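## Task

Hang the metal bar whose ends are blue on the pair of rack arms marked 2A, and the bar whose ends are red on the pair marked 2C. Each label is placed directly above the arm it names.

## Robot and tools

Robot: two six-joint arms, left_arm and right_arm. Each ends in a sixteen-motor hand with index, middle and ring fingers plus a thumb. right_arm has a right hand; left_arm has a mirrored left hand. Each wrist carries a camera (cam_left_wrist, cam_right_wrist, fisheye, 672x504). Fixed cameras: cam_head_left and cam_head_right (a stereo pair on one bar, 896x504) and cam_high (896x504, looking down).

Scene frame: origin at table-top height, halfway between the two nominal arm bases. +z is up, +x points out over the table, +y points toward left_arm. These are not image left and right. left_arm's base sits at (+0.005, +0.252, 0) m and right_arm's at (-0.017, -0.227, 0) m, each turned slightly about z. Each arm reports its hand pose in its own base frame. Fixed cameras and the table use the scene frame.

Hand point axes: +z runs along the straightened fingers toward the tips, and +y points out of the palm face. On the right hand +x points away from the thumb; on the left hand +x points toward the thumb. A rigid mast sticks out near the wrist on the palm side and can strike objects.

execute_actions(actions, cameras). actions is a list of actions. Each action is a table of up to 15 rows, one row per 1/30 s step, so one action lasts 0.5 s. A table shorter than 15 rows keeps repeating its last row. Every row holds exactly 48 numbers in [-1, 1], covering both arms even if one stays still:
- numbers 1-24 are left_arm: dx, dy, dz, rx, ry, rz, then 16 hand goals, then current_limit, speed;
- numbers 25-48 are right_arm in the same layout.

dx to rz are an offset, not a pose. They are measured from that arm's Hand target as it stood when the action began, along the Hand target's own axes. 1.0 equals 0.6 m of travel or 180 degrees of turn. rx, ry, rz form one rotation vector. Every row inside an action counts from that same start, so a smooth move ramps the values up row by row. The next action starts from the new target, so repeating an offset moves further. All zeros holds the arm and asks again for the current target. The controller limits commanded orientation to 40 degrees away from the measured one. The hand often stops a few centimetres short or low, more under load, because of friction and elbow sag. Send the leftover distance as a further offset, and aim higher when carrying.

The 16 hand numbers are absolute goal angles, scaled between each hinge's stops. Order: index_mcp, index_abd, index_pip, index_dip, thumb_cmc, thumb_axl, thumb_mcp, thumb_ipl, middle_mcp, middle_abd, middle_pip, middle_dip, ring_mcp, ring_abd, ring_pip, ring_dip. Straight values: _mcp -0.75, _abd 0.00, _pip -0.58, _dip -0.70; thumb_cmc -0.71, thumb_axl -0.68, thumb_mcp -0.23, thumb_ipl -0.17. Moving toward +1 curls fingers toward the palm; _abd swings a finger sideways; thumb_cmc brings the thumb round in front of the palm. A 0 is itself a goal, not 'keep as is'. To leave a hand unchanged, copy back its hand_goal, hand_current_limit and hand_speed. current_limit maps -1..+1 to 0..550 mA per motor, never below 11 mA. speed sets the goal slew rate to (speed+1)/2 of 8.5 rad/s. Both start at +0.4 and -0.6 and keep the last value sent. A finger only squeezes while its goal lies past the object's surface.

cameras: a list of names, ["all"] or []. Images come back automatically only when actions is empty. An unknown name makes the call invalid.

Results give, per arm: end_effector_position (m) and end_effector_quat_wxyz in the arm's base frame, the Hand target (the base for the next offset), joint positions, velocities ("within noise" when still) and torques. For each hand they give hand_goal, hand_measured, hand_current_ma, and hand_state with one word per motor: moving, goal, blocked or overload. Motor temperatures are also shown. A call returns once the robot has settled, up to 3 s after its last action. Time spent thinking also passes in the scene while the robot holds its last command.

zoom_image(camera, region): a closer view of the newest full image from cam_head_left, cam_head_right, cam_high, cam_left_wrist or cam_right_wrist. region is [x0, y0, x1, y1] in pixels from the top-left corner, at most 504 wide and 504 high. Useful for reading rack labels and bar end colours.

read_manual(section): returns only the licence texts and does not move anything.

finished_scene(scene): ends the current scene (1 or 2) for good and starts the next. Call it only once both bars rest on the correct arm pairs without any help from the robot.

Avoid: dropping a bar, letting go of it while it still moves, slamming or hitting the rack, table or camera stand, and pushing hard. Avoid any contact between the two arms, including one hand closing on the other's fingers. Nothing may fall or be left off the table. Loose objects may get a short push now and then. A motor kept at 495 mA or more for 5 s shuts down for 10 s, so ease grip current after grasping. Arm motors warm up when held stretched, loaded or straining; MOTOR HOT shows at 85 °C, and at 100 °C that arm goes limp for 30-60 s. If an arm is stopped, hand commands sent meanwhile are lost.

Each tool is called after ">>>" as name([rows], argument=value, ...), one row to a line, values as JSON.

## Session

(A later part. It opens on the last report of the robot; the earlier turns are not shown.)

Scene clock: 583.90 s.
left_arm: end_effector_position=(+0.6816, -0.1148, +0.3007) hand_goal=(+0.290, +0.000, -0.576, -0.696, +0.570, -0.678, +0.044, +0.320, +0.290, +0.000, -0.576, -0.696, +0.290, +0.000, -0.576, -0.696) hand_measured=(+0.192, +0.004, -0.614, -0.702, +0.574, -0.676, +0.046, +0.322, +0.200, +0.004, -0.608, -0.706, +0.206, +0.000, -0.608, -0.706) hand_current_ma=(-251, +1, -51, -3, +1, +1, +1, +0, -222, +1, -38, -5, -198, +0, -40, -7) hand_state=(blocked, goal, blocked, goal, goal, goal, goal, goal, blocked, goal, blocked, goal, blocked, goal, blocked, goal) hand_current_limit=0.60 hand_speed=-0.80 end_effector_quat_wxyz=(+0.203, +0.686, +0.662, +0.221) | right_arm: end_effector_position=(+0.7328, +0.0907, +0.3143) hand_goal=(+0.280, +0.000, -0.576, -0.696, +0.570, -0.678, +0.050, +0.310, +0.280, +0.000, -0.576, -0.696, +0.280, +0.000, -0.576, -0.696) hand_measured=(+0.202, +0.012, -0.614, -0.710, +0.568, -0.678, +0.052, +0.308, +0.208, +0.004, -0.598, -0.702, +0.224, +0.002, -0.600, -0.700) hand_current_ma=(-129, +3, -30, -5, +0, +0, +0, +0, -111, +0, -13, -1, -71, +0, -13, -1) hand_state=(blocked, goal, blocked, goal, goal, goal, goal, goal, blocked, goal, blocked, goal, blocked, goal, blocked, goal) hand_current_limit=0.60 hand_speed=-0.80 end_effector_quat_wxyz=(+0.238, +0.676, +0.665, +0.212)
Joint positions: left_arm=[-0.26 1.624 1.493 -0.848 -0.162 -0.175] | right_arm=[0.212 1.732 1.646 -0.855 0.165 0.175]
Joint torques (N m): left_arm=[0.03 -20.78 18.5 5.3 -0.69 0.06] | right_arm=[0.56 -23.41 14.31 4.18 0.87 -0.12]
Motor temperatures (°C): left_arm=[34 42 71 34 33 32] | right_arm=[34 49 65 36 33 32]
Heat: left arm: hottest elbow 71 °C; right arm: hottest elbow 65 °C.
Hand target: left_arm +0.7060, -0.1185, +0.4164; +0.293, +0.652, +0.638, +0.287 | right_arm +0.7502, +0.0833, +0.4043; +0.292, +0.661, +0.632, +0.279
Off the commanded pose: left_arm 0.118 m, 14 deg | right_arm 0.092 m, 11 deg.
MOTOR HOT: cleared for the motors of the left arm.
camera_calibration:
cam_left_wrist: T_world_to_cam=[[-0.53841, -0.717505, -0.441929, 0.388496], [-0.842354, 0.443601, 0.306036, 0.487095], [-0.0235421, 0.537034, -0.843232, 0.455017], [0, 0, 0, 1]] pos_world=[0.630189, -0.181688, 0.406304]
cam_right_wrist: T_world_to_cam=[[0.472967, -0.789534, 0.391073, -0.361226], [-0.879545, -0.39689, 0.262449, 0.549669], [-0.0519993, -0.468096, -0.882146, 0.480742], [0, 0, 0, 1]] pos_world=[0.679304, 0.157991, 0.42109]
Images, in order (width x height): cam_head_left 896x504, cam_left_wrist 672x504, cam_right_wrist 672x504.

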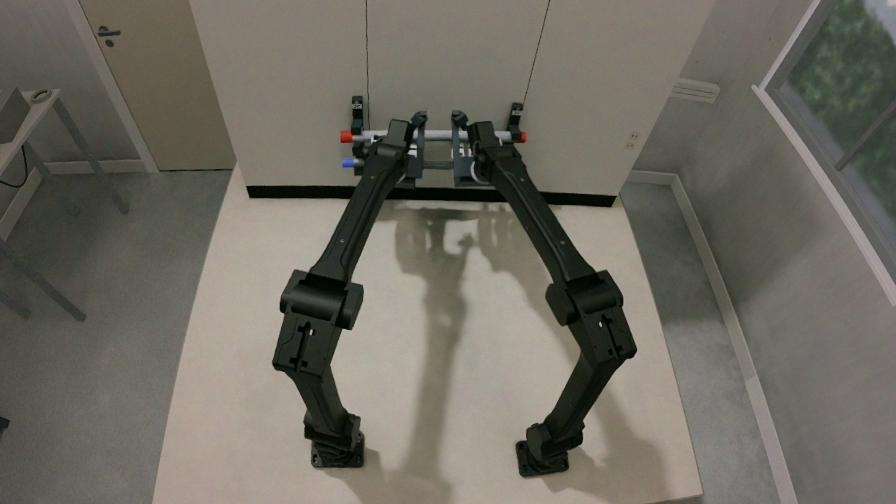

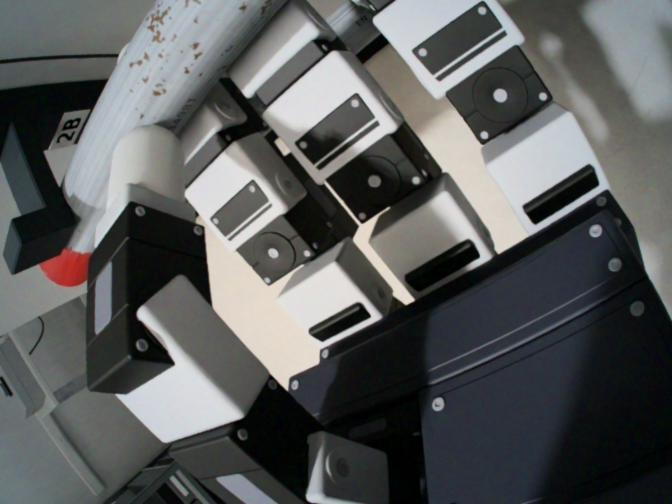

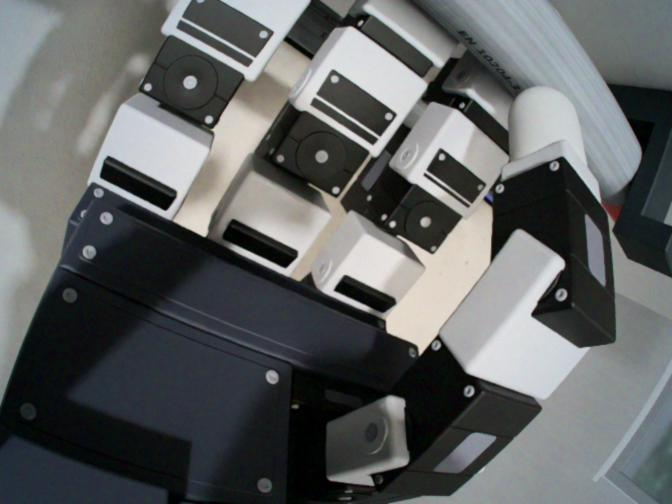

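>>> execute_actions([
  [[0,-0.0257,-0.0039,0,0,0,0.29,0,-0.576,-0.696,0.571,-0.678,0.06,0.33,0.29,0,-0.576,-0.696,0.29,0,-0.576,-0.696,0.6,-0.8,0,-0.0310,0.0052,0,0,0,0.28,0,-0.576,-0.696,0.571,-0.678,0.065,0.32,0.28,0,-0.576,-0.696,0.28,0,-0.576,-0.696,0.6,-0.8]],
], cameras=["cam_head_left","cam_high"])

>>> zoom_image(camera="cam_high", region=[250, 120, 390, 420])

>>> zoom_image(camera="cam_head_left", region=[470, 85, 570, 200])

Scene clock: 602.60 s.
left_arm: end_effector_position=(+0.6836, -0.1153, +0.3014) hand_goal=(+0.290, +0.000, -0.576, -0.696, +0.570, -0.678, +0.060, +0.330, +0.290, +0.000, -0.576, -0.696, +0.290, +0.000, -0.576, -0.696) hand_measured=(+0.190, +0.004, -0.616, -0.704, +0.574, -0.676, +0.062, +0.328, +0.200, +0.004, -0.612, -0.706, +0.206, +0.000, -0.608, -0.706) hand_current_ma=(-260, +1, -54, -4, +1, +1, +1, +0, -222, +1, -47, -5, -198, +0, -40, -7) hand_state=(blocked, goal, blocked, goal, goal, goal, goal, goal, blocked, goal, blocked, goal, blocked, goal, blocked, goal) hand_current_limit=0.60 hand_speed=-0.80 end_effector_quat_wxyz=(+0.209, +0.684, +0.661, +0.225) | right_arm: end_effector_position=(+0.7360, +0.0914, +0.3130) hand_goal=(+0.280, +0.000, -0.576, -0.696, +0.570, -0.678, +0.064, +0.320, +0.280, +0.000, -0.576, -0.696, +0.280, +0.000, -0.576, -0.696) hand_measured=(+0.202, +0.012, -0.614, -0.710, +0.568, -0.678, +0.062, +0.324, +0.208, +0.004, -0.598, -0.702, +0.224, +0.002, -0.600, -0.700) hand_current_ma=(-129, +3, -32, -5, +0, +0, +0, +1, -111, +0, -13, -1, -71, +0, -13, -1) hand_state=(blocked, goal, blocked, goal, goal, goal, goal, goal, blocked, goal, blocked, goal, blocked, goal, blocked, goal) hand_current_limit=0.60 hand_speed=-0.80 end_effector_quat_wxyz=(+0.245, +0.674, +0.661, +0.223)
Joint positions: left_arm=[-0.26 1.624 1.487 -0.827 -0.162 -0.175] | right_arm=[0.212 1.732 1.627 -0.809 0.165 0.175]
Joint torques (N m): left_arm=[-0.44 -22.36 14.89 5.56 -0.79 0.01] | right_arm=[0.85 -24.7 11.08 4.12 0.95 -0.1]
Motor temperatures (°C): left_arm=[34 42 77 34 33 32] | right_arm=[34 49 65 36 33 32]
Heat: left arm: hottest elbow 77 °C; right arm: hottest elbow 65 °C.
Hand target: left_arm +0.6940, -0.1183, +0.4065; +0.293, +0.652, +0.638, +0.287 | right_arm +0.7400, +0.0838, +0.3885; +0.292, +0.661, +0.632, +0.279
Off the commanded pose: left_arm 0.106 m, 13 deg | right_arm 0.076 m, 9 deg.
Images, in order (width x height): cam_head_left 896x504, cam_high 896x504.

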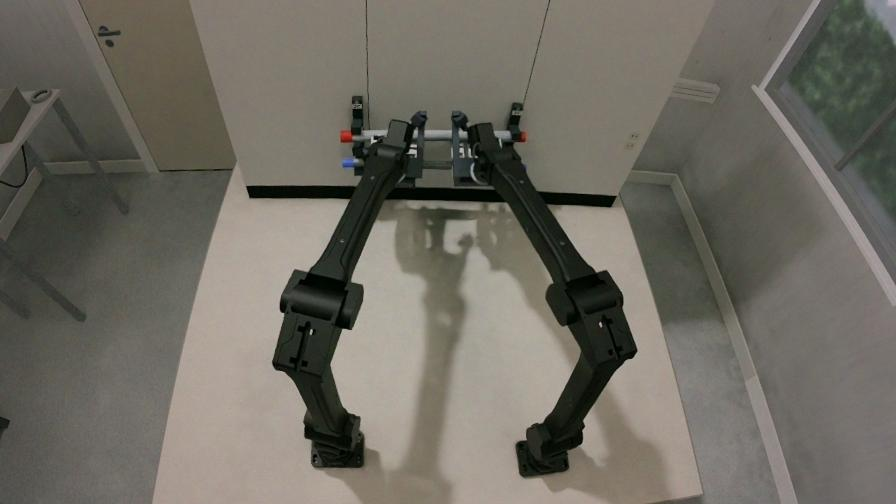

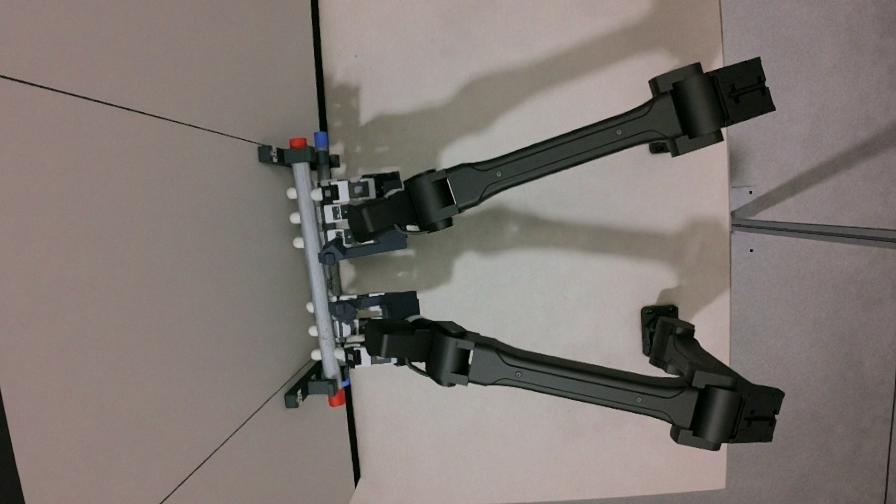

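Scaled by 1.680.

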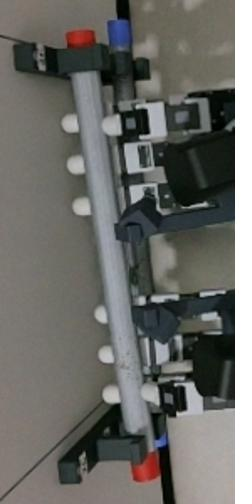

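Scaled by 4.383.

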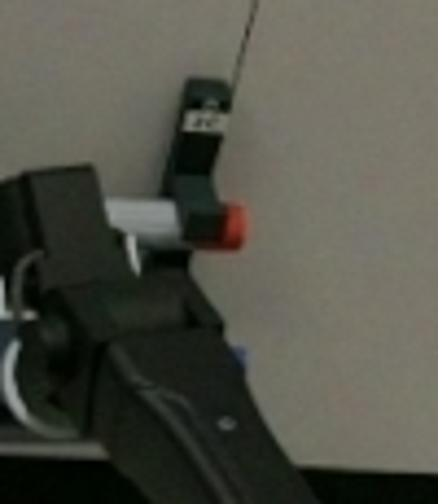

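>>> execute_actions([
  [[0,-0.0233,-0.0061,0,0,0,0.29,0,-0.576,-0.696,0.571,-0.678,0.06,0.33,0.29,0,-0.576,-0.696,0.29,0,-0.576,-0.696,0.6,-0.8,0,-0.0321,-0.0161,0,0,0,0.28,0,-0.576,-0.696,0.571,-0.678,0.065,0.32,0.28,0,-0.576,-0.696,0.28,0,-0.576,-0.696,0.6,-0.8]],
], cameras=["cam_high"])

>>> zoom_image(camera="cam_high", region=[250, 120, 390, 420])

Scene clock: 612.43 s.
left_arm: end_effector_position=(+0.6773, -0.1186, +0.2989) hand_goal=(+0.290, +0.000, -0.576, -0.696, +0.570, -0.678, +0.060, +0.330, +0.290, +0.000, -0.576, -0.696, +0.290, +0.000, -0.576, -0.696) hand_measured=(+0.190, +0.004, -0.616, -0.704, +0.574, -0.676, +0.062, +0.328, +0.200, +0.004, -0.612, -0.706, +0.206, +0.000, -0.608, -0.706) hand_current_ma=(-260, +1, -54, -4, +1, +1, +1, +0, -222, +1, -47, -5, -198, +0, -40, -7) hand_state=(blocked, goal, blocked, goal, goal, goal, goal, goal, blocked, goal, blocked, goal, blocked, goal, blocked, goal) hand_current_limit=0.60 hand_speed=-0.80 end_effector_quat_wxyz=(+0.215, +0.687, +0.656, +0.229) | right_arm: end_effector_position=(+0.7224, +0.0877, +0.3111) hand_goal=(+0.280, +0.000, -0.576, -0.696, +0.570, -0.678, +0.064, +0.320, +0.280, +0.000, -0.576, -0.696, +0.280, +0.000, -0.576, -0.696) hand_measured=(+0.202, +0.010, -0.614, -0.708, +0.572, -0.678, +0.060, +0.320, +0.208, +0.004, -0.598, -0.702, +0.224, +0.002, -0.600, -0.704) hand_current_ma=(-128, +2, -32, -4, +0, +0, -1, +0, -111, +1, -13, -1, -71, +0, -14, -2) hand_state=(blocked, goal, blocked, goal, goal, goal, goal, goal, blocked, goal, blocked, goal, blocked, goal, blocked, goal) hand_current_limit=0.60 hand_speed=-0.80 end_effector_quat_wxyz=(+0.251, +0.672, +0.657, +0.230)
Joint positions: left_arm=[-0.266 1.606 1.45 -0.795 -0.162 -0.168] | right_arm=[0.212 1.69 1.557 -0.761 0.17 0.175]
Joint torques (N m): left_arm=[-0.26 -22.42 13.82 5.22 -0.95 -0.02] | right_arm=[1.49 -24.35 10.39 3.64 0.99 -0.03]
Motor temperatures (°C): left_arm=[34 42 78 34 33 32] | right_arm=[34 49 64 36 33 32]
Heat: left arm: hottest elbow 78 °C; right arm: hottest elbow 64 °C.
Hand target: left_arm +0.6820, -0.1180, +0.3984; +0.293, +0.652, +0.638, +0.287 | right_arm +0.7199, +0.0847, +0.3807; +0.292, +0.661, +0.632, +0.279
Off the commanded pose: left_arm 0.100 m, 12 deg | right_arm 0.070 m, 8 deg.
Images, in order (width x height): cam_high 896x504.

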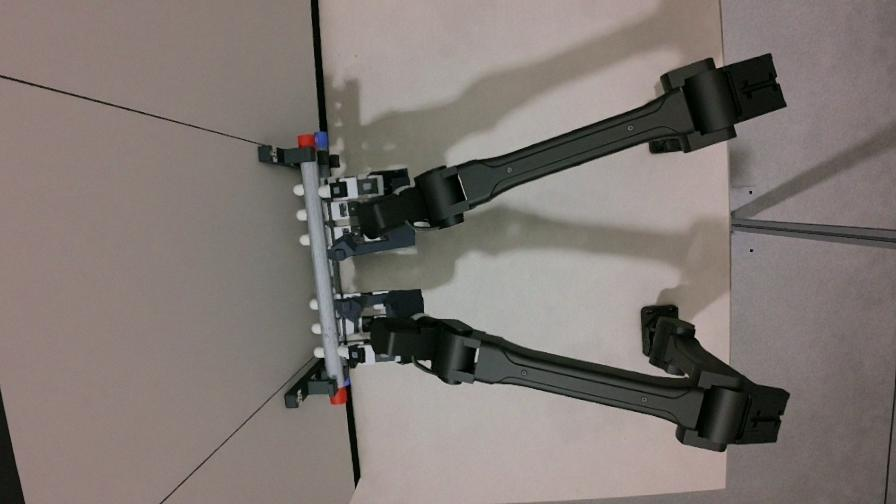

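Scaled by 1.680.

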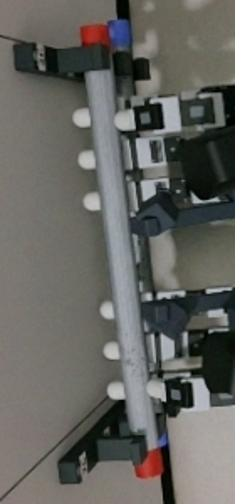

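>>> execute_actions([
  [[0,-0.0199,-0.0224,0,0,0,0.29,0,-0.576,-0.696,0.571,-0.678,0.06,0.33,0.29,0,-0.576,-0.696,0.29,0,-0.576,-0.696,0.6,-0.8,0,-0.0277,-0.0312,0,0,0,0.28,0,-0.576,-0.696,0.571,-0.678,0.065,0.32,0.28,0,-0.576,-0.696,0.28,0,-0.576,-0.696,0.6,-0.8]],
  [[0,-0.0199,-0.0224,0,0,0,0.29,0,-0.576,-0.696,0.571,-0.678,0.06,0.33,0.29,0,-0.576,-0.696,0.29,0,-0.576,-0.696,0.6,-0.8,0,-0.0277,-0.0312,0,0,0,0.28,0,-0.576,-0.696,0.571,-0.678,0.065,0.32,0.28,0,-0.576,-0.696,0.28,0,-0.576,-0.696,0.6,-0.8]],
], cameras=["cam_high","cam_head_left"])

>>> zoom_image(camera="cam_high", region=[250, 120, 390, 420])

>>> zoom_image(camera="cam_head_left", region=[330, 85, 530, 200])

Scene clock: 624.47 s.
left_arm: end_effector_position=(+0.6412, -0.1211, +0.3455) hand_goal=(+0.290, +0.000, -0.576, -0.696, +0.570, -0.678, +0.060, +0.330, +0.290, +0.000, -0.576, -0.696, +0.290, +0.000, -0.576, -0.696) hand_measured=(+0.206, +0.004, -0.612, -0.704, +0.576, -0.676, +0.054, +0.332, +0.206, +0.002, -0.612, -0.706, +0.208, +0.000, -0.608, -0.706) hand_current_ma=(-201, +1, -46, -4, +2, +1, -5, +1, -198, +1, -47, -5, -194, +0, -40, -7) hand_state=(blocked, goal, blocked, goal, goal, goal, goal, goal, blocked, goal, blocked, goal, blocked, goal, blocked, goal) hand_current_limit=0.60 hand_speed=-0.80 end_effector_quat_wxyz=(+0.246, +0.679, +0.643, +0.253) | right_arm: end_effector_position=(+0.6693, +0.0857, +0.3451) hand_goal=(+0.280, +0.000, -0.576, -0.696, +0.570, -0.678, +0.064, +0.320, +0.280, +0.000, -0.576, -0.696, +0.280, +0.000, -0.576, -0.696) hand_measured=(+0.206, +0.008, -0.614, -0.708, +0.574, -0.676, +0.060, +0.324, +0.216, +0.004, -0.598, -0.702, +0.232, +0.004, -0.598, -0.704) hand_current_ma=(-120, +1, -31, -4, +0, +0, -1, +1, -92, +0, -13, -1, -53, +0, -11, -2) hand_state=(blocked, goal, blocked, goal, goal, goal, goal, goal, blocked, goal, blocked, goal, blocked, goal, blocked, goal) hand_current_limit=0.60 hand_speed=-0.80 end_effector_quat_wxyz=(+0.268, +0.666, +0.651, +0.247)
Joint positions: left_arm=[-0.289 1.477 1.376 -0.767 -0.18 -0.168] | right_arm=[0.232 1.531 1.422 -0.736 0.192 0.182]
Joint torques (N m): left_arm=[-0.03 -16.09 12.98 4.37 -0.73 -0.1] | right_arm=[2.08 -18.32 9.94 3.36 0.8 0.11]
Motor temperatures (°C): left_arm=[34 42 77 34 33 32] | right_arm=[34 50 63 36 33 32]
Heat: left arm: hottest elbow 77 °C; right arm: hottest elbow 63 °C.
Hand target: left_arm +0.6461, -0.1172, +0.3984; +0.293, +0.652, +0.638, +0.287 | right_arm +0.6699, +0.0869, +0.3814; +0.292, +0.661, +0.632, +0.279
Off the commanded pose: left_arm 0.053 m, 7 deg | right_arm 0.036 m, 5 deg.
Images, in order (width x height): cam_head_left 896x504, cam_high 896x504.

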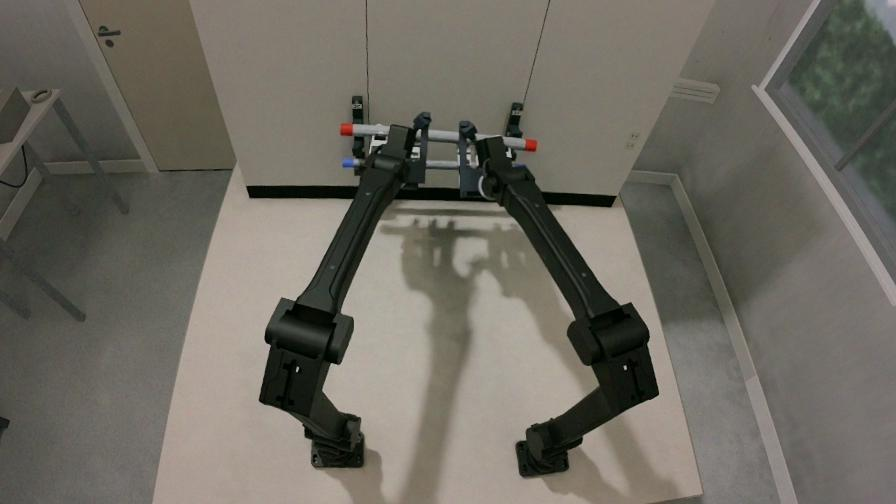

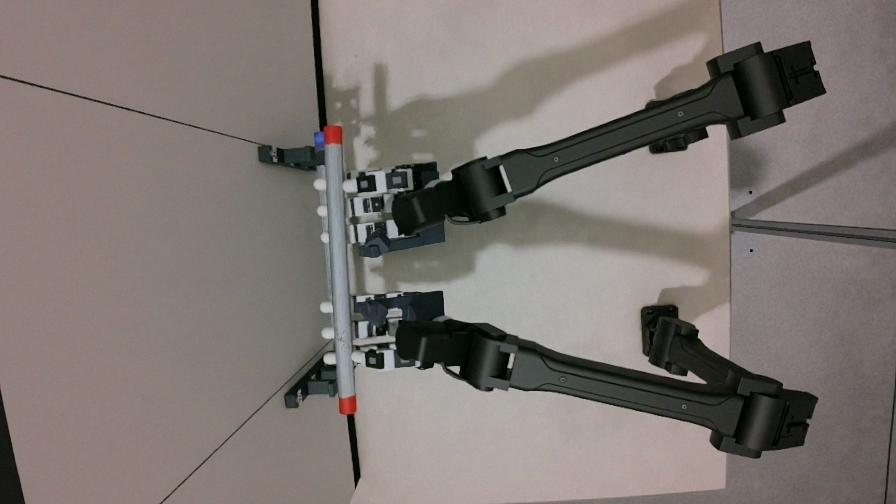

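Scaled by 1.680.

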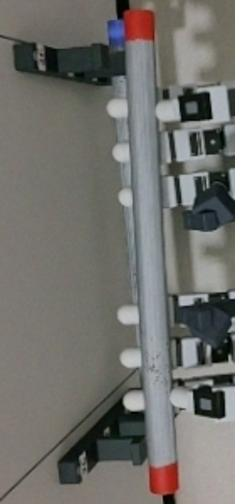

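Scaled by 2.520.

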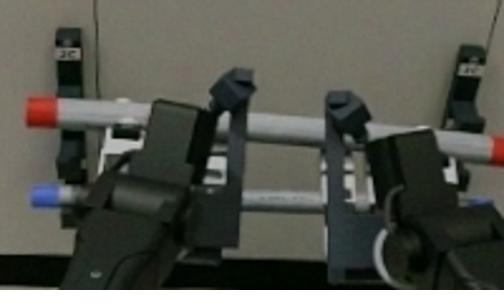

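>>> execute_actions([
  [[0,0.0139,-0.0248,-0.0083,0,0,0.29,0,-0.576,-0.696,0.571,-0.678,0.06,0.33,0.29,0,-0.576,-0.696,0.29,0,-0.576,-0.696,0.6,-0.8,0,0.0343,-0.0593,-0.019,0,0,0.28,0,-0.576,-0.696,0.571,-0.678,0.065,0.32,0.28,0,-0.576,-0.696,0.28,0,-0.576,-0.696,0.6,-0.8]],
  [[0,0.0281,-0.0236,-0.004,0,0,0.29,0,-0.576,-0.696,0.571,-0.678,0.06,0.33,0.29,0,-0.576,-0.696,0.29,0,-0.576,-0.696,0.6,-0.8,0,0.0289,-0.0226,-0.004,0,0,0.28,0,-0.576,-0.696,0.571,-0.678,0.065,0.32,0.28,0,-0.576,-0.696,0.28,0,-0.576,-0.696,0.6,-0.8]],
], cameras=["cam_high","cam_head_left"])

>>> zoom_image(camera="cam_head_left", region=[330, 85, 530, 200])

Scene clock: 651.13 s.
left_arm: end_effector_position=(+0.6375, -0.1208, +0.3584) hand_goal=(+0.290, +0.000, -0.576, -0.696, +0.570, -0.678, +0.060, +0.330, +0.290, +0.000, -0.576, -0.696, +0.290, +0.000, -0.576, -0.696) hand_measured=(+0.206, +0.004, -0.612, -0.704, +0.572, -0.676, +0.050, +0.332, +0.214, +0.002, -0.612, -0.706, +0.220, +0.000, -0.606, -0.706) hand_current_ma=(-201, +1, -46, -4, +0, +0, -10, +1, -172, +1, -45, -5, -145, +0, -33, -5) hand_state=(blocked, goal, blocked, goal, goal, goal, goal, goal, blocked, goal, blocked, goal, blocked, goal, blocked, goal) hand_current_limit=0.60 hand_speed=-0.80 end_effector_quat_wxyz=(+0.254, +0.676, +0.641, +0.261) | right_arm: end_effector_position=(+0.6617, +0.0852, +0.3670) hand_goal=(+0.280, +0.000, -0.576, -0.696, +0.570, -0.678, +0.064, +0.320, +0.280, +0.000, -0.576, -0.696, +0.280, +0.000, -0.576, -0.696) hand_measured=(+0.210, +0.006, -0.612, -0.706, +0.576, -0.674, +0.056, +0.322, +0.216, +0.004, -0.598, -0.704, +0.228, +0.002, -0.602, -0.704) hand_current_ma=(-106, +1, -28, -3, +1, +0, -3, +0, -92, +0, -13, -2, -63, +0, -15, -2) hand_state=(blocked, goal, blocked, goal, goal, goal, goal, goal, blocked, goal, blocked, goal, blocked, goal, blocked, goal) hand_current_limit=0.60 hand_speed=-0.80 end_effector_quat_wxyz=(+0.283, +0.661, +0.647, +0.254)
Joint positions: left_arm=[-0.292 1.459 1.376 -0.762 -0.188 -0.168] | right_arm=[0.238 1.499 1.422 -0.736 0.212 0.176]
Joint torques (N m): left_arm=[0.03 -17.14 16.77 2.78 -0.86 -0.07] | right_arm=[2.26 -19.9 14.01 2.24 0.86 0.01]
Motor temperatures (°C): left_arm=[34 43 76 34 33 32] | right_arm=[34 51 60 36 33 32]
Heat: left arm: hottest elbow 76 °C; right arm: hottest elbow 60 °C.
Hand target: left_arm +0.6405, -0.1171, +0.4366; +0.306, +0.646, +0.632, +0.299 | right_arm +0.6578, +0.0874, +0.4426; +0.316, +0.650, +0.622, +0.302
Off the commanded pose: left_arm 0.078 m, 8 deg | right_arm 0.076 m, 7 deg.
Images, in order (width x height): cam_head_left 896x504, cam_high 896x504.

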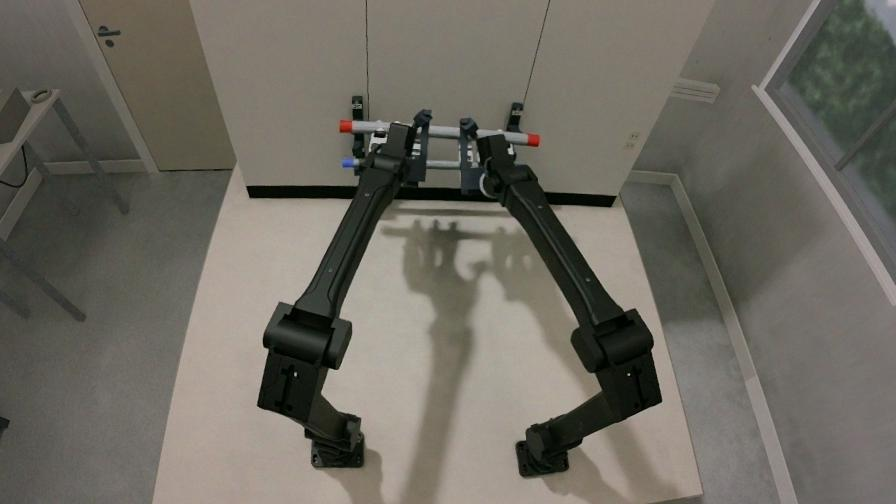

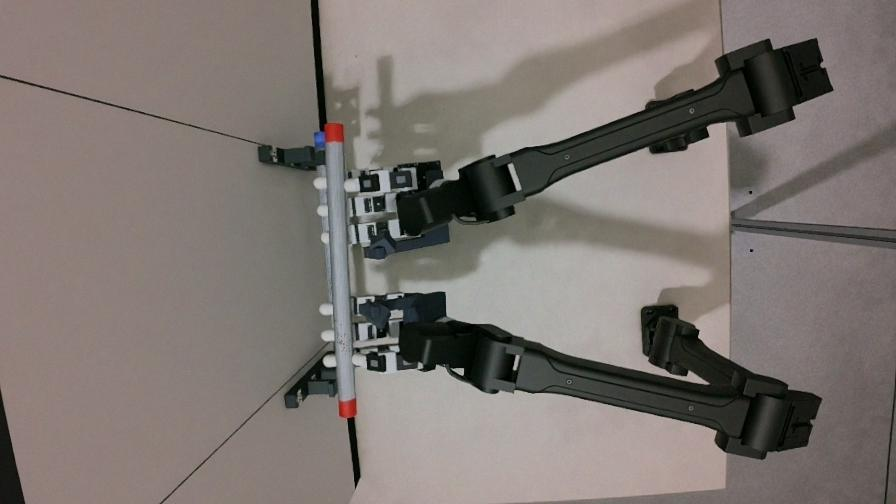

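Scaled by 2.520.

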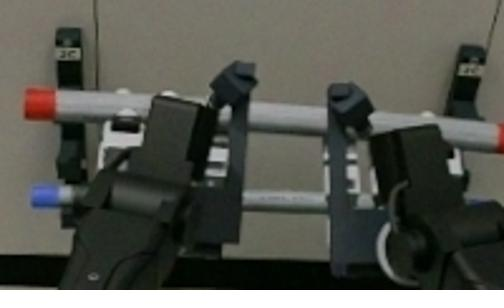

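>>> execute_actions([
  [[0,0.039,0.0004,0,0,0,0.29,0,-0.576,-0.696,0.571,-0.678,0.06,0.33,0.29,0,-0.576,-0.696,0.29,0,-0.576,-0.696,0.6,-0.8,0,0.0548,-0.0113,0,0,0,0.28,0,-0.576,-0.696,0.571,-0.678,0.065,0.32,0.28,0,-0.576,-0.696,0.28,0,-0.576,-0.696,0.6,-0.8]],
], cameras=["cam_head_left"])

Scene clock: 660.33 s.
left_arm: end_effector_position=(+0.6433, -0.1222, +0.3804) hand_goal=(+0.290, +0.000, -0.576, -0.696, +0.570, -0.678, +0.060, +0.330, +0.290, +0.000, -0.576, -0.696, +0.290, +0.000, -0.576, -0.696) hand_measured=(+0.206, +0.008, -0.612, -0.704, +0.570, -0.678, +0.048, +0.330, +0.218, +0.002, -0.610, -0.706, +0.230, +0.000, -0.600, -0.704) hand_current_ma=(-201, +3, -46, -4, +0, +0, -12, +0, -155, +1, -41, -5, -116, +0, -25, -4) hand_state=(blocked, goal, blocked, goal, goal, goal, goal, goal, blocked, goal, blocked, goal, blocked, goal, blocked, goal) hand_current_limit=0.60 hand_speed=-0.80 end_effector_quat_wxyz=(+0.263, +0.671, +0.640, +0.266) | right_arm: end_effector_position=(+0.6648, +0.0850, +0.3965) hand_goal=(+0.280, +0.000, -0.576, -0.696, +0.570, -0.678, +0.064, +0.320, +0.280, +0.000, -0.576, -0.696, +0.280, +0.000, -0.576, -0.696) hand_measured=(+0.216, +0.004, -0.610, -0.706, +0.576, -0.674, +0.056, +0.322, +0.216, +0.002, -0.600, -0.706, +0.220, +0.002, -0.604, -0.704) hand_current_ma=(-92, +0, -26, -3, +1, +1, -3, +0, -92, +0, -15, -3, -79, +0, -17, -2) hand_state=(blocked, goal, blocked, goal, goal, goal, goal, goal, blocked, goal, blocked, goal, blocked, goal, blocked, goal) hand_current_limit=0.60 hand_speed=-0.80 end_effector_quat_wxyz=(+0.284, +0.662, +0.646, +0.255)
Joint positions: left_arm=[-0.292 1.465 1.429 -0.787 -0.188 -0.171] | right_arm=[0.237 1.503 1.503 -0.812 0.212 0.176]
Joint torques (N m): left_arm=[0.5 -14.27 19.71 1.94 -0.59 0] | right_arm=[1.67 -17.2 16.87 2.06 0.62 -0.03]
Motor temperatures (°C): left_arm=[34 43 77 34 33 32] | right_arm=[34 51 62 36 33 32]
Heat: left arm: hottest elbow 77 °C; right arm: hottest elbow 62 °C.
Hand target: left_arm +0.6555, -0.1174, +0.4545; +0.306, +0.646, +0.632, +0.299 | right_arm +0.6728, +0.0867, +0.4726; +0.316, +0.650, +0.622, +0.302
Off the commanded pose: left_arm 0.075 m, 7 deg | right_arm 0.077 m, 7 deg.
Images, in order (width x height): cam_head_left 896x504.

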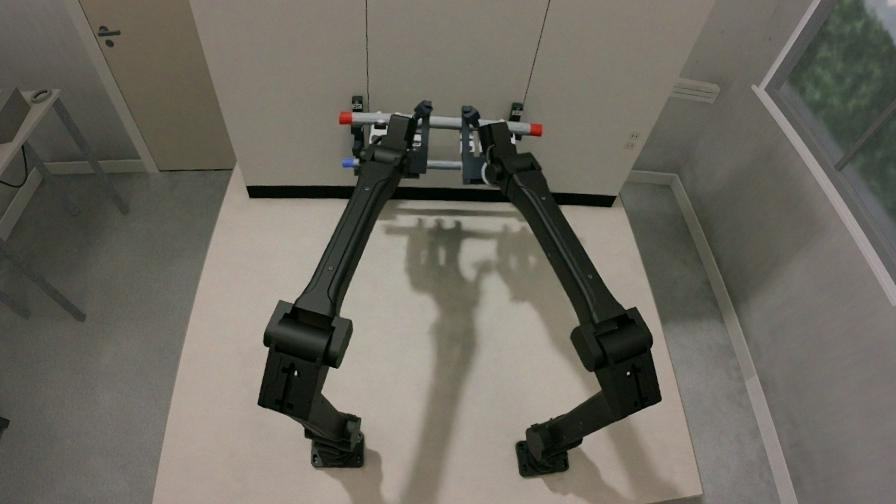

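>>> execute_actions([
  [[0,0.0159,0.03,0,0,0,0.29,0,-0.576,-0.696,0.571,-0.678,0.06,0.33,0.29,0,-0.576,-0.696,0.29,0,-0.576,-0.696,0.6,-0.8,0,0.0195,0.0356,0,0,0,0.28,0,-0.576,-0.696,0.571,-0.678,0.065,0.32,0.28,0,-0.576,-0.696,0.28,0,-0.576,-0.696,0.6,-0.8]],
], cameras=["cam_head_left"])

Scene clock: 672.83 s.
left_arm: end_effector_position=(+0.6622, -0.1201, +0.3691) hand_goal=(+0.290, +0.000, -0.576, -0.696, +0.570, -0.678, +0.060, +0.330, +0.290, +0.000, -0.576, -0.696, +0.290, +0.000, -0.576, -0.696) hand_measured=(+0.206, +0.006, -0.612, -0.704, +0.568, -0.678, +0.048, +0.332, +0.220, +0.002, -0.608, -0.706, +0.234, +0.000, -0.598, -0.702) hand_current_ma=(-201, +2, -46, -4, +0, +0, -11, +0, -149, +1, -39, -5, -104, +0, -23, -3) hand_state=(blocked, goal, blocked, goal, goal, goal, goal, goal, blocked, goal, blocked, goal, blocked, goal, blocked, goal) hand_current_limit=0.60 hand_speed=-0.80 end_effector_quat_wxyz=(+0.256, +0.669, +0.647, +0.263) | right_arm: end_effector_position=(+0.6872, +0.0861, +0.3886) hand_goal=(+0.280, +0.000, -0.576, -0.696, +0.570, -0.678, +0.064, +0.320, +0.280, +0.000, -0.576, -0.696, +0.280, +0.000, -0.576, -0.696) hand_measured=(+0.216, +0.002, -0.610, -0.706, +0.576, -0.674, +0.056, +0.322, +0.216, +0.000, -0.600, -0.706, +0.220, +0.002, -0.604, -0.704) hand_current_ma=(-91, +0, -26, -3, +1, +1, -3, +0, -92, +0, -15, -3, -79, +0, -17, -2) hand_state=(blocked, goal, blocked, goal, goal, goal, goal, goal, blocked, goal, blocked, goal, blocked, goal, blocked, goal) hand_current_limit=0.60 hand_speed=-0.80 end_effector_quat_wxyz=(+0.283, +0.664, +0.646, +0.251)
Joint positions: left_arm=[-0.281 1.518 1.467 -0.787 -0.188 -0.175] | right_arm=[0.231 1.565 1.557 -0.812 0.212 0.175]
Joint torques (N m): left_arm=[0.67 -15.91 19.86 2.26 -0.29 0.05] | right_arm=[0.56 -18.84 17.01 2.26 0.28 -0.11]
Motor temperatures (°C): left_arm=[34 43 80 34 33 32] | right_arm=[34 52 67 36 32 32]
Heat: left arm: hottest elbow 80 °C; right arm: hottest elbow 67 °C.
Hand target: left_arm +0.6755, -0.1178, +0.4505; +0.306, +0.646, +0.632, +0.299 | right_arm +0.6968, +0.0857, +0.4686; +0.316, +0.650, +0.622, +0.302
Off the commanded pose: left_arm 0.082 m, 8 deg | right_arm 0.081 m, 8 deg.
Images, in order (width x height): cam_head_left 896x504.

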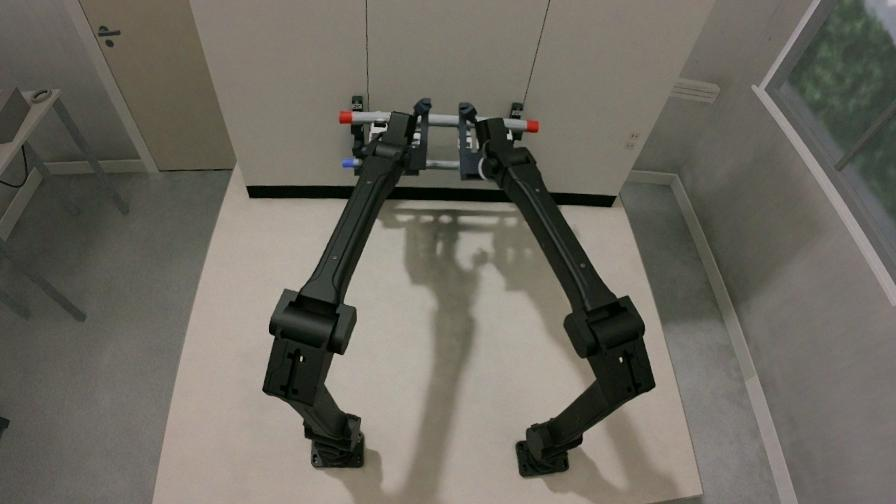

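>>> execute_actions([
  [[0,0.026,0.0239,0,0,0,0.29,0,-0.576,-0.696,0.571,-0.678,0.06,0.33,0.29,0,-0.576,-0.696,0.29,0,-0.576,-0.696,0.6,-0.8,0,0.0273,0.0294,0,0,0,0.28,0,-0.576,-0.696,0.571,-0.678,0.065,0.32,0.28,0,-0.576,-0.696,0.28,0,-0.576,-0.696,0.6,-0.8]],
  [[0,0.018,0.0166,0,0,0,0.29,0,-0.576,-0.696,0.571,-0.678,0.06,0.33,0.29,0,-0.576,-0.696,0.29,0,-0.576,-0.696,0.6,-0.8,0,0.0182,0.0196,0,0,0,0.28,0,-0.576,-0.696,0.571,-0.678,0.065,0.32,0.28,0,-0.576,-0.696,0.28,0,-0.576,-0.696,0.6,-0.8]],
], cameras=["cam_head_left","cam_high"])

>>> zoom_image(camera="cam_high", region=[250, 120, 390, 420])

>>> zoom_image(camera="cam_head_left", region=[330, 85, 550, 200])

Scene clock: 688.20 s.
left_arm: end_effector_position=(+0.6985, -0.1163, +0.3763) hand_goal=(+0.290, +0.000, -0.576, -0.696, +0.570, -0.678, +0.060, +0.330, +0.290, +0.000, -0.576, -0.696, +0.290, +0.000, -0.576, -0.696) hand_measured=(+0.206, +0.006, -0.612, -0.704, +0.568, -0.678, +0.050, +0.332, +0.220, +0.002, -0.608, -0.706, +0.234, +0.000, -0.598, -0.702) hand_current_ma=(-201, +2, -46, -4, +0, +0, -10, +1, -148, +1, -39, -5, -104, +0, -23, -3) hand_state=(blocked, goal, blocked, goal, goal, goal, goal, goal, blocked, goal, blocked, goal, blocked, goal, blocked, goal) hand_current_limit=0.60 hand_speed=-0.80 end_effector_quat_wxyz=(+0.260, +0.661, +0.651, +0.266) | right_arm: end_effector_position=(+0.7271, +0.0895, +0.3959) hand_goal=(+0.280, +0.000, -0.576, -0.696, +0.570, -0.678, +0.064, +0.320, +0.280, +0.000, -0.576, -0.696, +0.280, +0.000, -0.576, -0.696) hand_measured=(+0.216, +0.002, -0.610, -0.706, +0.574, -0.674, +0.058, +0.322, +0.216, +0.000, -0.600, -0.706, +0.220, +0.000, -0.604, -0.704) hand_current_ma=(-89, +0, -26, -3, +1, +1, -2, +0, -92, +0, -15, -3, -79, +0, -17, -2) hand_state=(blocked, goal, blocked, goal, goal, goal, goal, goal, blocked, goal, blocked, goal, blocked, goal, blocked, goal) hand_current_limit=0.60 hand_speed=-0.80 end_effector_quat_wxyz=(+0.284, +0.662, +0.645, +0.256)
Joint positions: left_arm=[-0.26 1.606 1.582 -0.802 -0.18 -0.174] | right_arm=[0.218 1.666 1.693 -0.833 0.198 0.164]
Joint torques (N m): left_arm=[0.56 -16.62 20.07 1.87 -0.08 0.13] | right_arm=[-0.03 -20.31 16.98 2.13 0.17 -0.12]
Motor temperatures (°C): left_arm=[34 43 85 33 33 32] | right_arm=[34 52 70 36 32 32]
Heat: left arm: hottest elbow 85 °C; right arm: hottest elbow 70 °C. Fold the left arm in close to its base, or ease its load, before you think long.
Hand target: left_arm +0.7110, -0.1186, +0.4554; +0.306, +0.646, +0.632, +0.299 | right_arm +0.7368, +0.0839, +0.4719; +0.316, +0.650, +0.622, +0.302
Off the commanded pose: left_arm 0.080 m, 7 deg | right_arm 0.077 m, 7 deg.
MOTOR HOT: joint 3 (elbow) of the left arm reports 85 °C; the controller stops that arm at 100 °C. To cool a motor, set the load down, stop pushing, or move to a pose that needs little force.
Images, in order (width x height): cam_head_left 896x504, cam_high 896x504.

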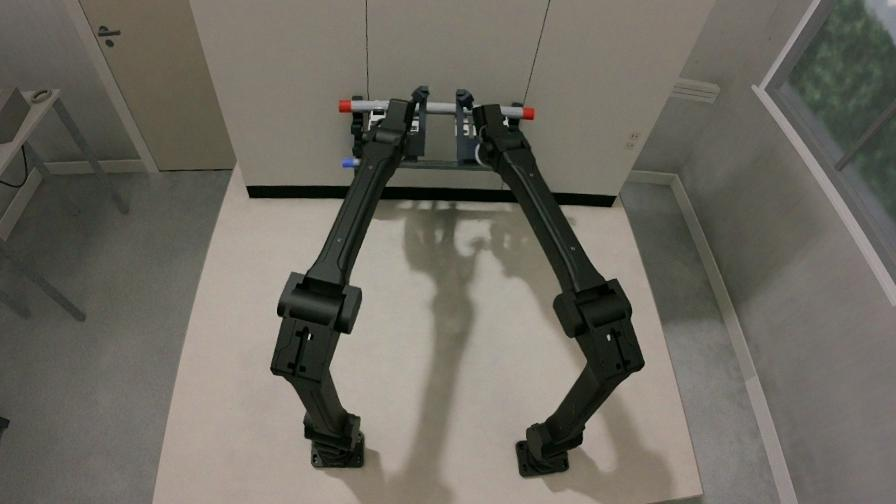

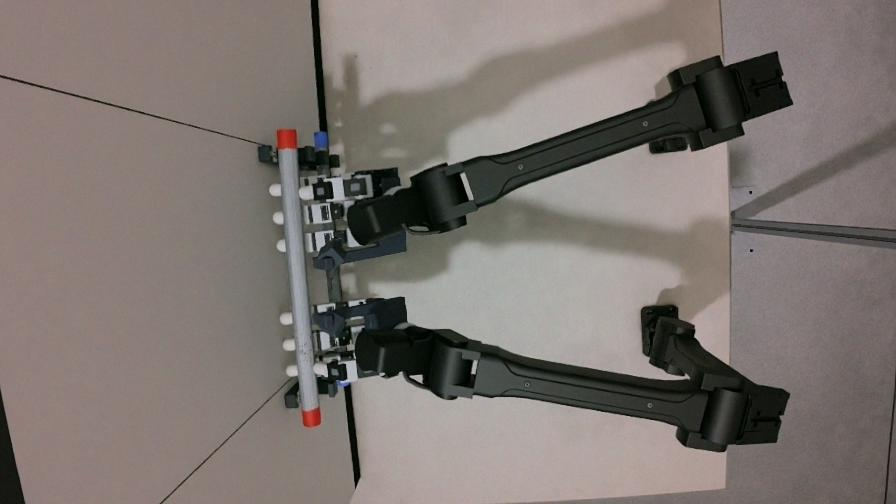

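Scaled by 1.680.

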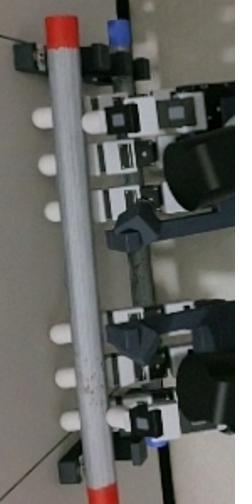

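Scaled by 2.291.

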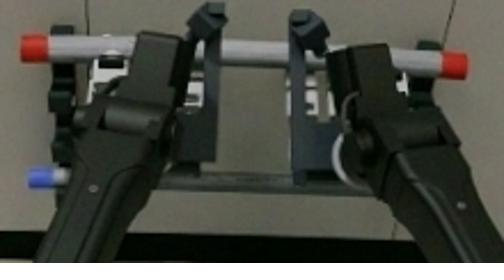

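>>> execute_actions([
  [[0,-0.0499,0.0548,0.0088,0,0,0.29,0,-0.576,-0.696,0.571,-0.678,0.06,0.33,0.29,0,-0.576,-0.696,0.29,0,-0.576,-0.696,0.6,-0.8,0,-0.0378,0.0435,0.0088,0,0,0.28,0,-0.576,-0.696,0.571,-0.678,0.065,0.32,0.28,0,-0.576,-0.696,0.28,0,-0.576,-0.696,0.6,-0.8]],
], cameras=["cam_head_left","cam_high"])

>>> zoom_image(camera="cam_head_left", region=[330, 85, 550, 200])

Scene clock: 706.40 s.
left_arm: end_effector_position=(+0.7028, -0.1165, +0.3650) hand_goal=(+0.290, +0.000, -0.576, -0.696, +0.570, -0.678, +0.060, +0.330, +0.290, +0.000, -0.576, -0.696, +0.290, +0.000, -0.576, -0.696) hand_measured=(+0.214, +0.002, -0.598, -0.698, +0.570, -0.678, +0.038, +0.332, +0.226, +0.000, -0.604, -0.702, +0.232, -0.002, -0.598, -0.702) hand_current_ma=(-170, +0, -20, +0, +0, +0, -33, +0, -127, +0, -31, -3, -107, +0, -22, -2) hand_state=(blocked, goal, blocked, goal, goal, goal, blocked, goal, blocked, goal, blocked, goal, blocked, goal, blocked, goal) hand_current_limit=0.60 hand_speed=-0.80 end_effector_quat_wxyz=(+0.254, +0.664, +0.653, +0.262) | right_arm: end_effector_position=(+0.7335, +0.0895, +0.3779) hand_goal=(+0.280, +0.000, -0.576, -0.696, +0.570, -0.678, +0.064, +0.320, +0.280, +0.000, -0.576, -0.696, +0.280, +0.000, -0.576, -0.696) hand_measured=(+0.218, +0.002, -0.610, -0.706, +0.572, -0.676, +0.056, +0.322, +0.222, +0.000, -0.600, -0.706, +0.232, +0.000, -0.598, -0.704) hand_current_ma=(-88, +0, -26, -3, +0, +0, -3, +0, -78, +0, -14, -3, -55, +0, -11, -2) hand_state=(blocked, goal, blocked, goal, goal, goal, goal, goal, blocked, goal, blocked, goal, blocked, goal, blocked, goal) hand_current_limit=0.60 hand_speed=-0.80 end_effector_quat_wxyz=(+0.274, +0.666, +0.647, +0.250)
Joint positions: left_arm=[-0.258 1.623 1.582 -0.801 -0.179 -0.174] | right_arm=[0.215 1.69 1.693 -0.833 0.188 0.172]
Joint torques (N m): left_arm=[0.67 -15.97 14.9 4.41 -0.02 0.11] | right_arm=[-0.15 -20.54 13.85 3.22 0.27 -0.07]
Motor temperatures (°C): left_arm=[34 42 85 33 33 32] | right_arm=[34 50 70 36 32 32]
Heat: left arm: hottest elbow 85 °C; right arm: hottest elbow 70 °C. Fold the left arm in close to its base, or ease its load, before you think long.
Hand target: left_arm +0.7174, -0.1188, +0.4114; +0.297, +0.651, +0.636, +0.290 | right_arm +0.7432, +0.0836, +0.4379; +0.307, +0.654, +0.626, +0.294
Off the commanded pose: left_arm 0.049 m, 6 deg | right_arm 0.061 m, 7 deg.
MOTOR HOT: still on. Joint 3 (elbow) of the left arm reports 85 °C.
Images, in order (width x height): cam_head_left 896x504, cam_high 896x504.

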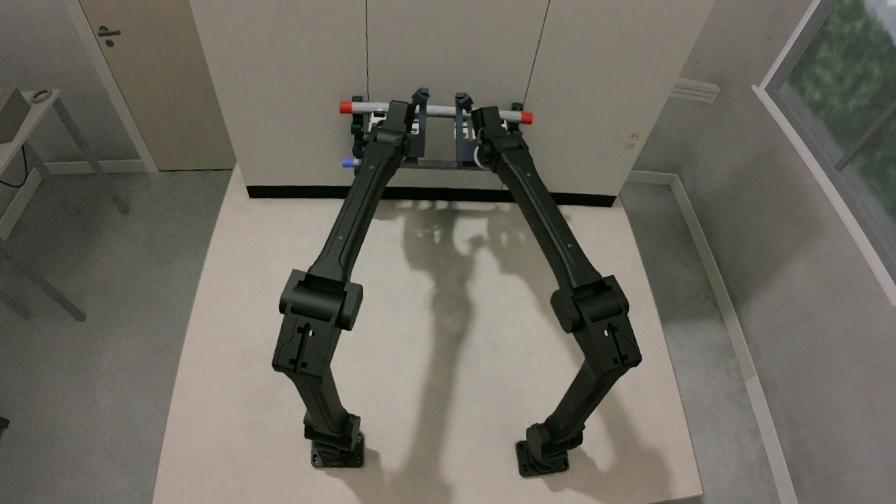

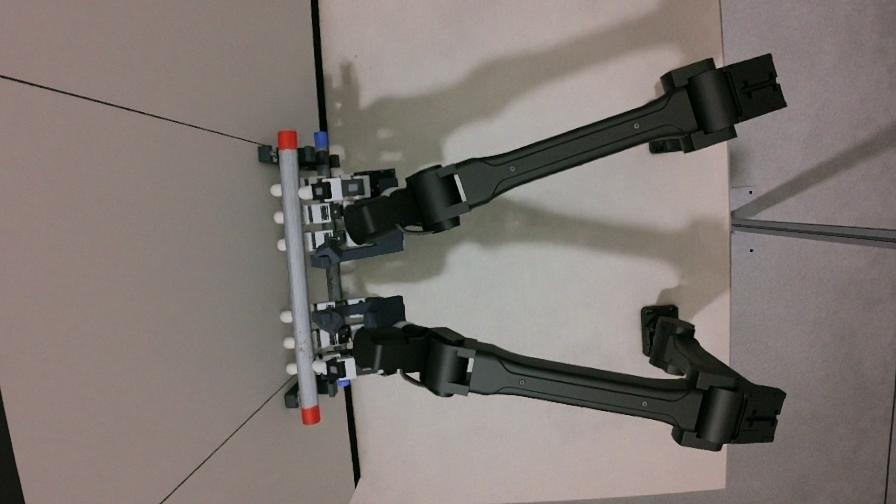

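Scaled by 2.291.

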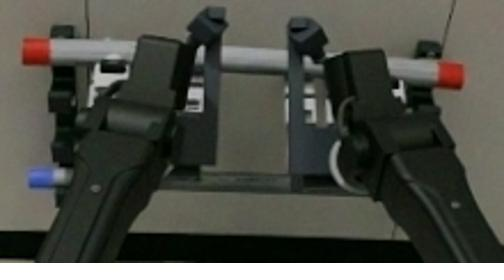

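>>> execute_actions([
  [[0,0.0085,0.0105,0,0,0,0.29,0,-0.576,-0.696,0.571,-0.678,0.06,0.33,0.29,0,-0.576,-0.696,0.29,0,-0.576,-0.696,0.6,-0.8,0,0.0083,0.0105,0,0,0,0.28,0,-0.576,-0.696,0.571,-0.678,0.065,0.32,0.28,0,-0.576,-0.696,0.28,0,-0.576,-0.696,0.6,-0.8]],
], cameras=["cam_left_wrist","cam_right_wrist","cam_high"])

>>> zoom_image(camera="cam_high", region=[250, 280, 390, 440])

>>> zoom_image(camera="cam_high", region=[240, 110, 380, 260])

Scene clock: 722.03 s.
left_arm: end_effector_position=(+0.7030, -0.1169, +0.3642) hand_goal=(+0.290, +0.000, -0.576, -0.696, +0.570, -0.678, +0.060, +0.330, +0.290, +0.000, -0.576, -0.696, +0.290, +0.000, -0.576, -0.696) hand_measured=(+0.214, +0.000, -0.598, -0.698, +0.570, -0.678, +0.036, +0.332, +0.226, +0.000, -0.602, -0.698, +0.232, -0.002, -0.598, -0.698) hand_current_ma=(-168, +0, -20, +0, +0, +0, -35, +0, -127, +0, -29, -1, -107, +0, -21, -1) hand_state=(blocked, goal, blocked, goal, goal, goal, blocked, goal, blocked, goal, blocked, goal, blocked, goal, blocked, goal) hand_current_limit=0.60 hand_speed=-0.80 end_effector_quat_wxyz=(+0.253, +0.664, +0.653, +0.263) | right_arm: end_effector_position=(+0.7338, +0.0897, +0.3767) hand_goal=(+0.280, +0.000, -0.576, -0.696, +0.570, -0.678, +0.064, +0.320, +0.280, +0.000, -0.576, -0.696, +0.280, +0.000, -0.576, -0.696) hand_measured=(+0.218, +0.002, -0.610, -0.706, +0.572, -0.676, +0.056, +0.322, +0.222, +0.000, -0.600, -0.706, +0.232, +0.000, -0.598, -0.704) hand_current_ma=(-88, +0, -26, -3, +0, +0, -3, +0, -78, +0, -14, -3, -55, +0, -11, -2) hand_state=(blocked, goal, blocked, goal, goal, goal, goal, goal, blocked, goal, blocked, goal, blocked, goal, blocked, goal) hand_current_limit=0.60 hand_speed=-0.80 end_effector_quat_wxyz=(+0.273, +0.667, +0.647, +0.250)
Joint positions: left_arm=[-0.26 1.624 1.582 -0.801 -0.183 -0.174] | right_arm=[0.215 1.692 1.693 -0.833 0.187 0.173]
Joint torques (N m): left_arm=[0.79 -14.39 16.72 4.27 0.08 0.12] | right_arm=[-0.32 -19.14 15.65 3.08 0.2 -0.11]
Motor temperatures (°C): left_arm=[34 42 82 34 33 32] | right_arm=[34 50 69 36 32 32]
Heat: left arm: hottest elbow 82 °C; right arm: hottest elbow 69 °C.
Hand target: left_arm +0.7255, -0.1190, +0.4112; +0.297, +0.651, +0.636, +0.290 | right_arm +0.7513, +0.0833, +0.4377; +0.307, +0.654, +0.626, +0.294
Off the commanded pose: left_arm 0.052 m, 6 deg | right_arm 0.064 m, 7 deg.
MOTOR HOT: cleared for the motors of the left arm.
camera_calibration:
cam_left_wrist: T_world_to_cam=[[-0.46558, -0.731857, -0.497616, 0.393915], [-0.880861, 0.437566, 0.180611, 0.55867], [0.0855582, 0.522419, -0.848386, 0.433682], [0, 0, 0, 1]] pos_world=[0.638404, -0.18273, 0.463046]
cam_right_wrist: T_world_to_cam=[[0.420097, -0.796121, 0.435557, -0.364251], [-0.906558, -0.389799, 0.161895, 0.590862], [0.0408911, -0.462869, -0.885483, 0.468064], [0, 0, 0, 1]] pos_world=[0.669531, 0.156982, 0.477457]
Images, in order (width x height): cam_high 896x504, cam_left_wrist 672x504, cam_right_wrist 672x504.

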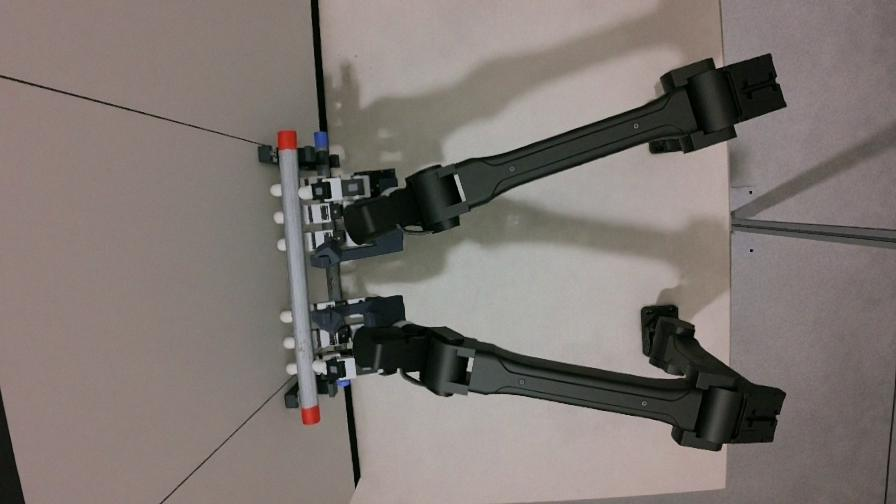

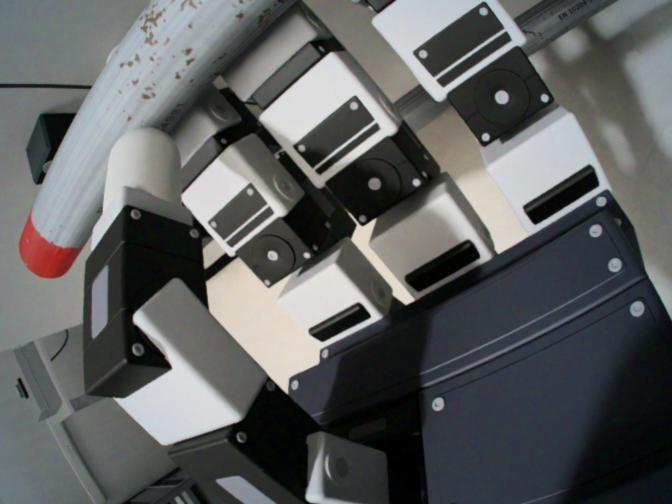

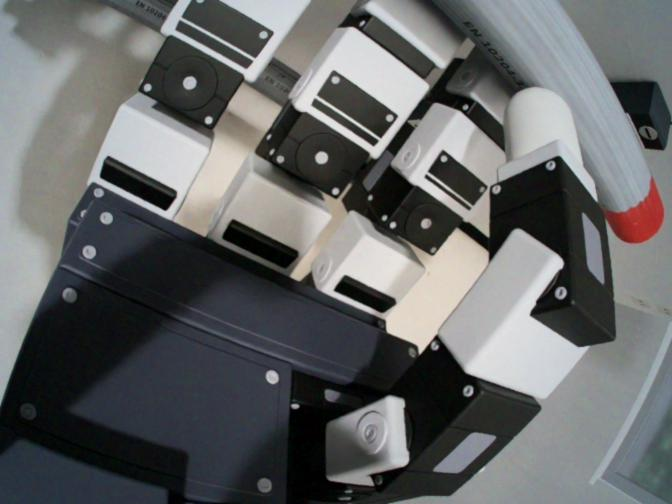

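Scaled by 3.150.

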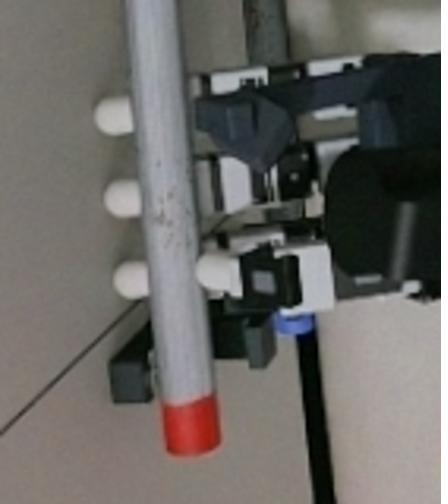

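Scaled by 3.360.

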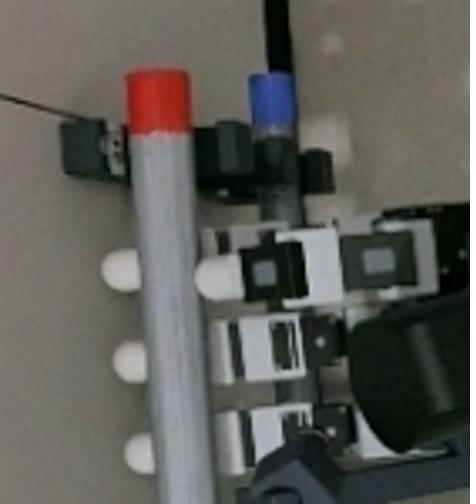

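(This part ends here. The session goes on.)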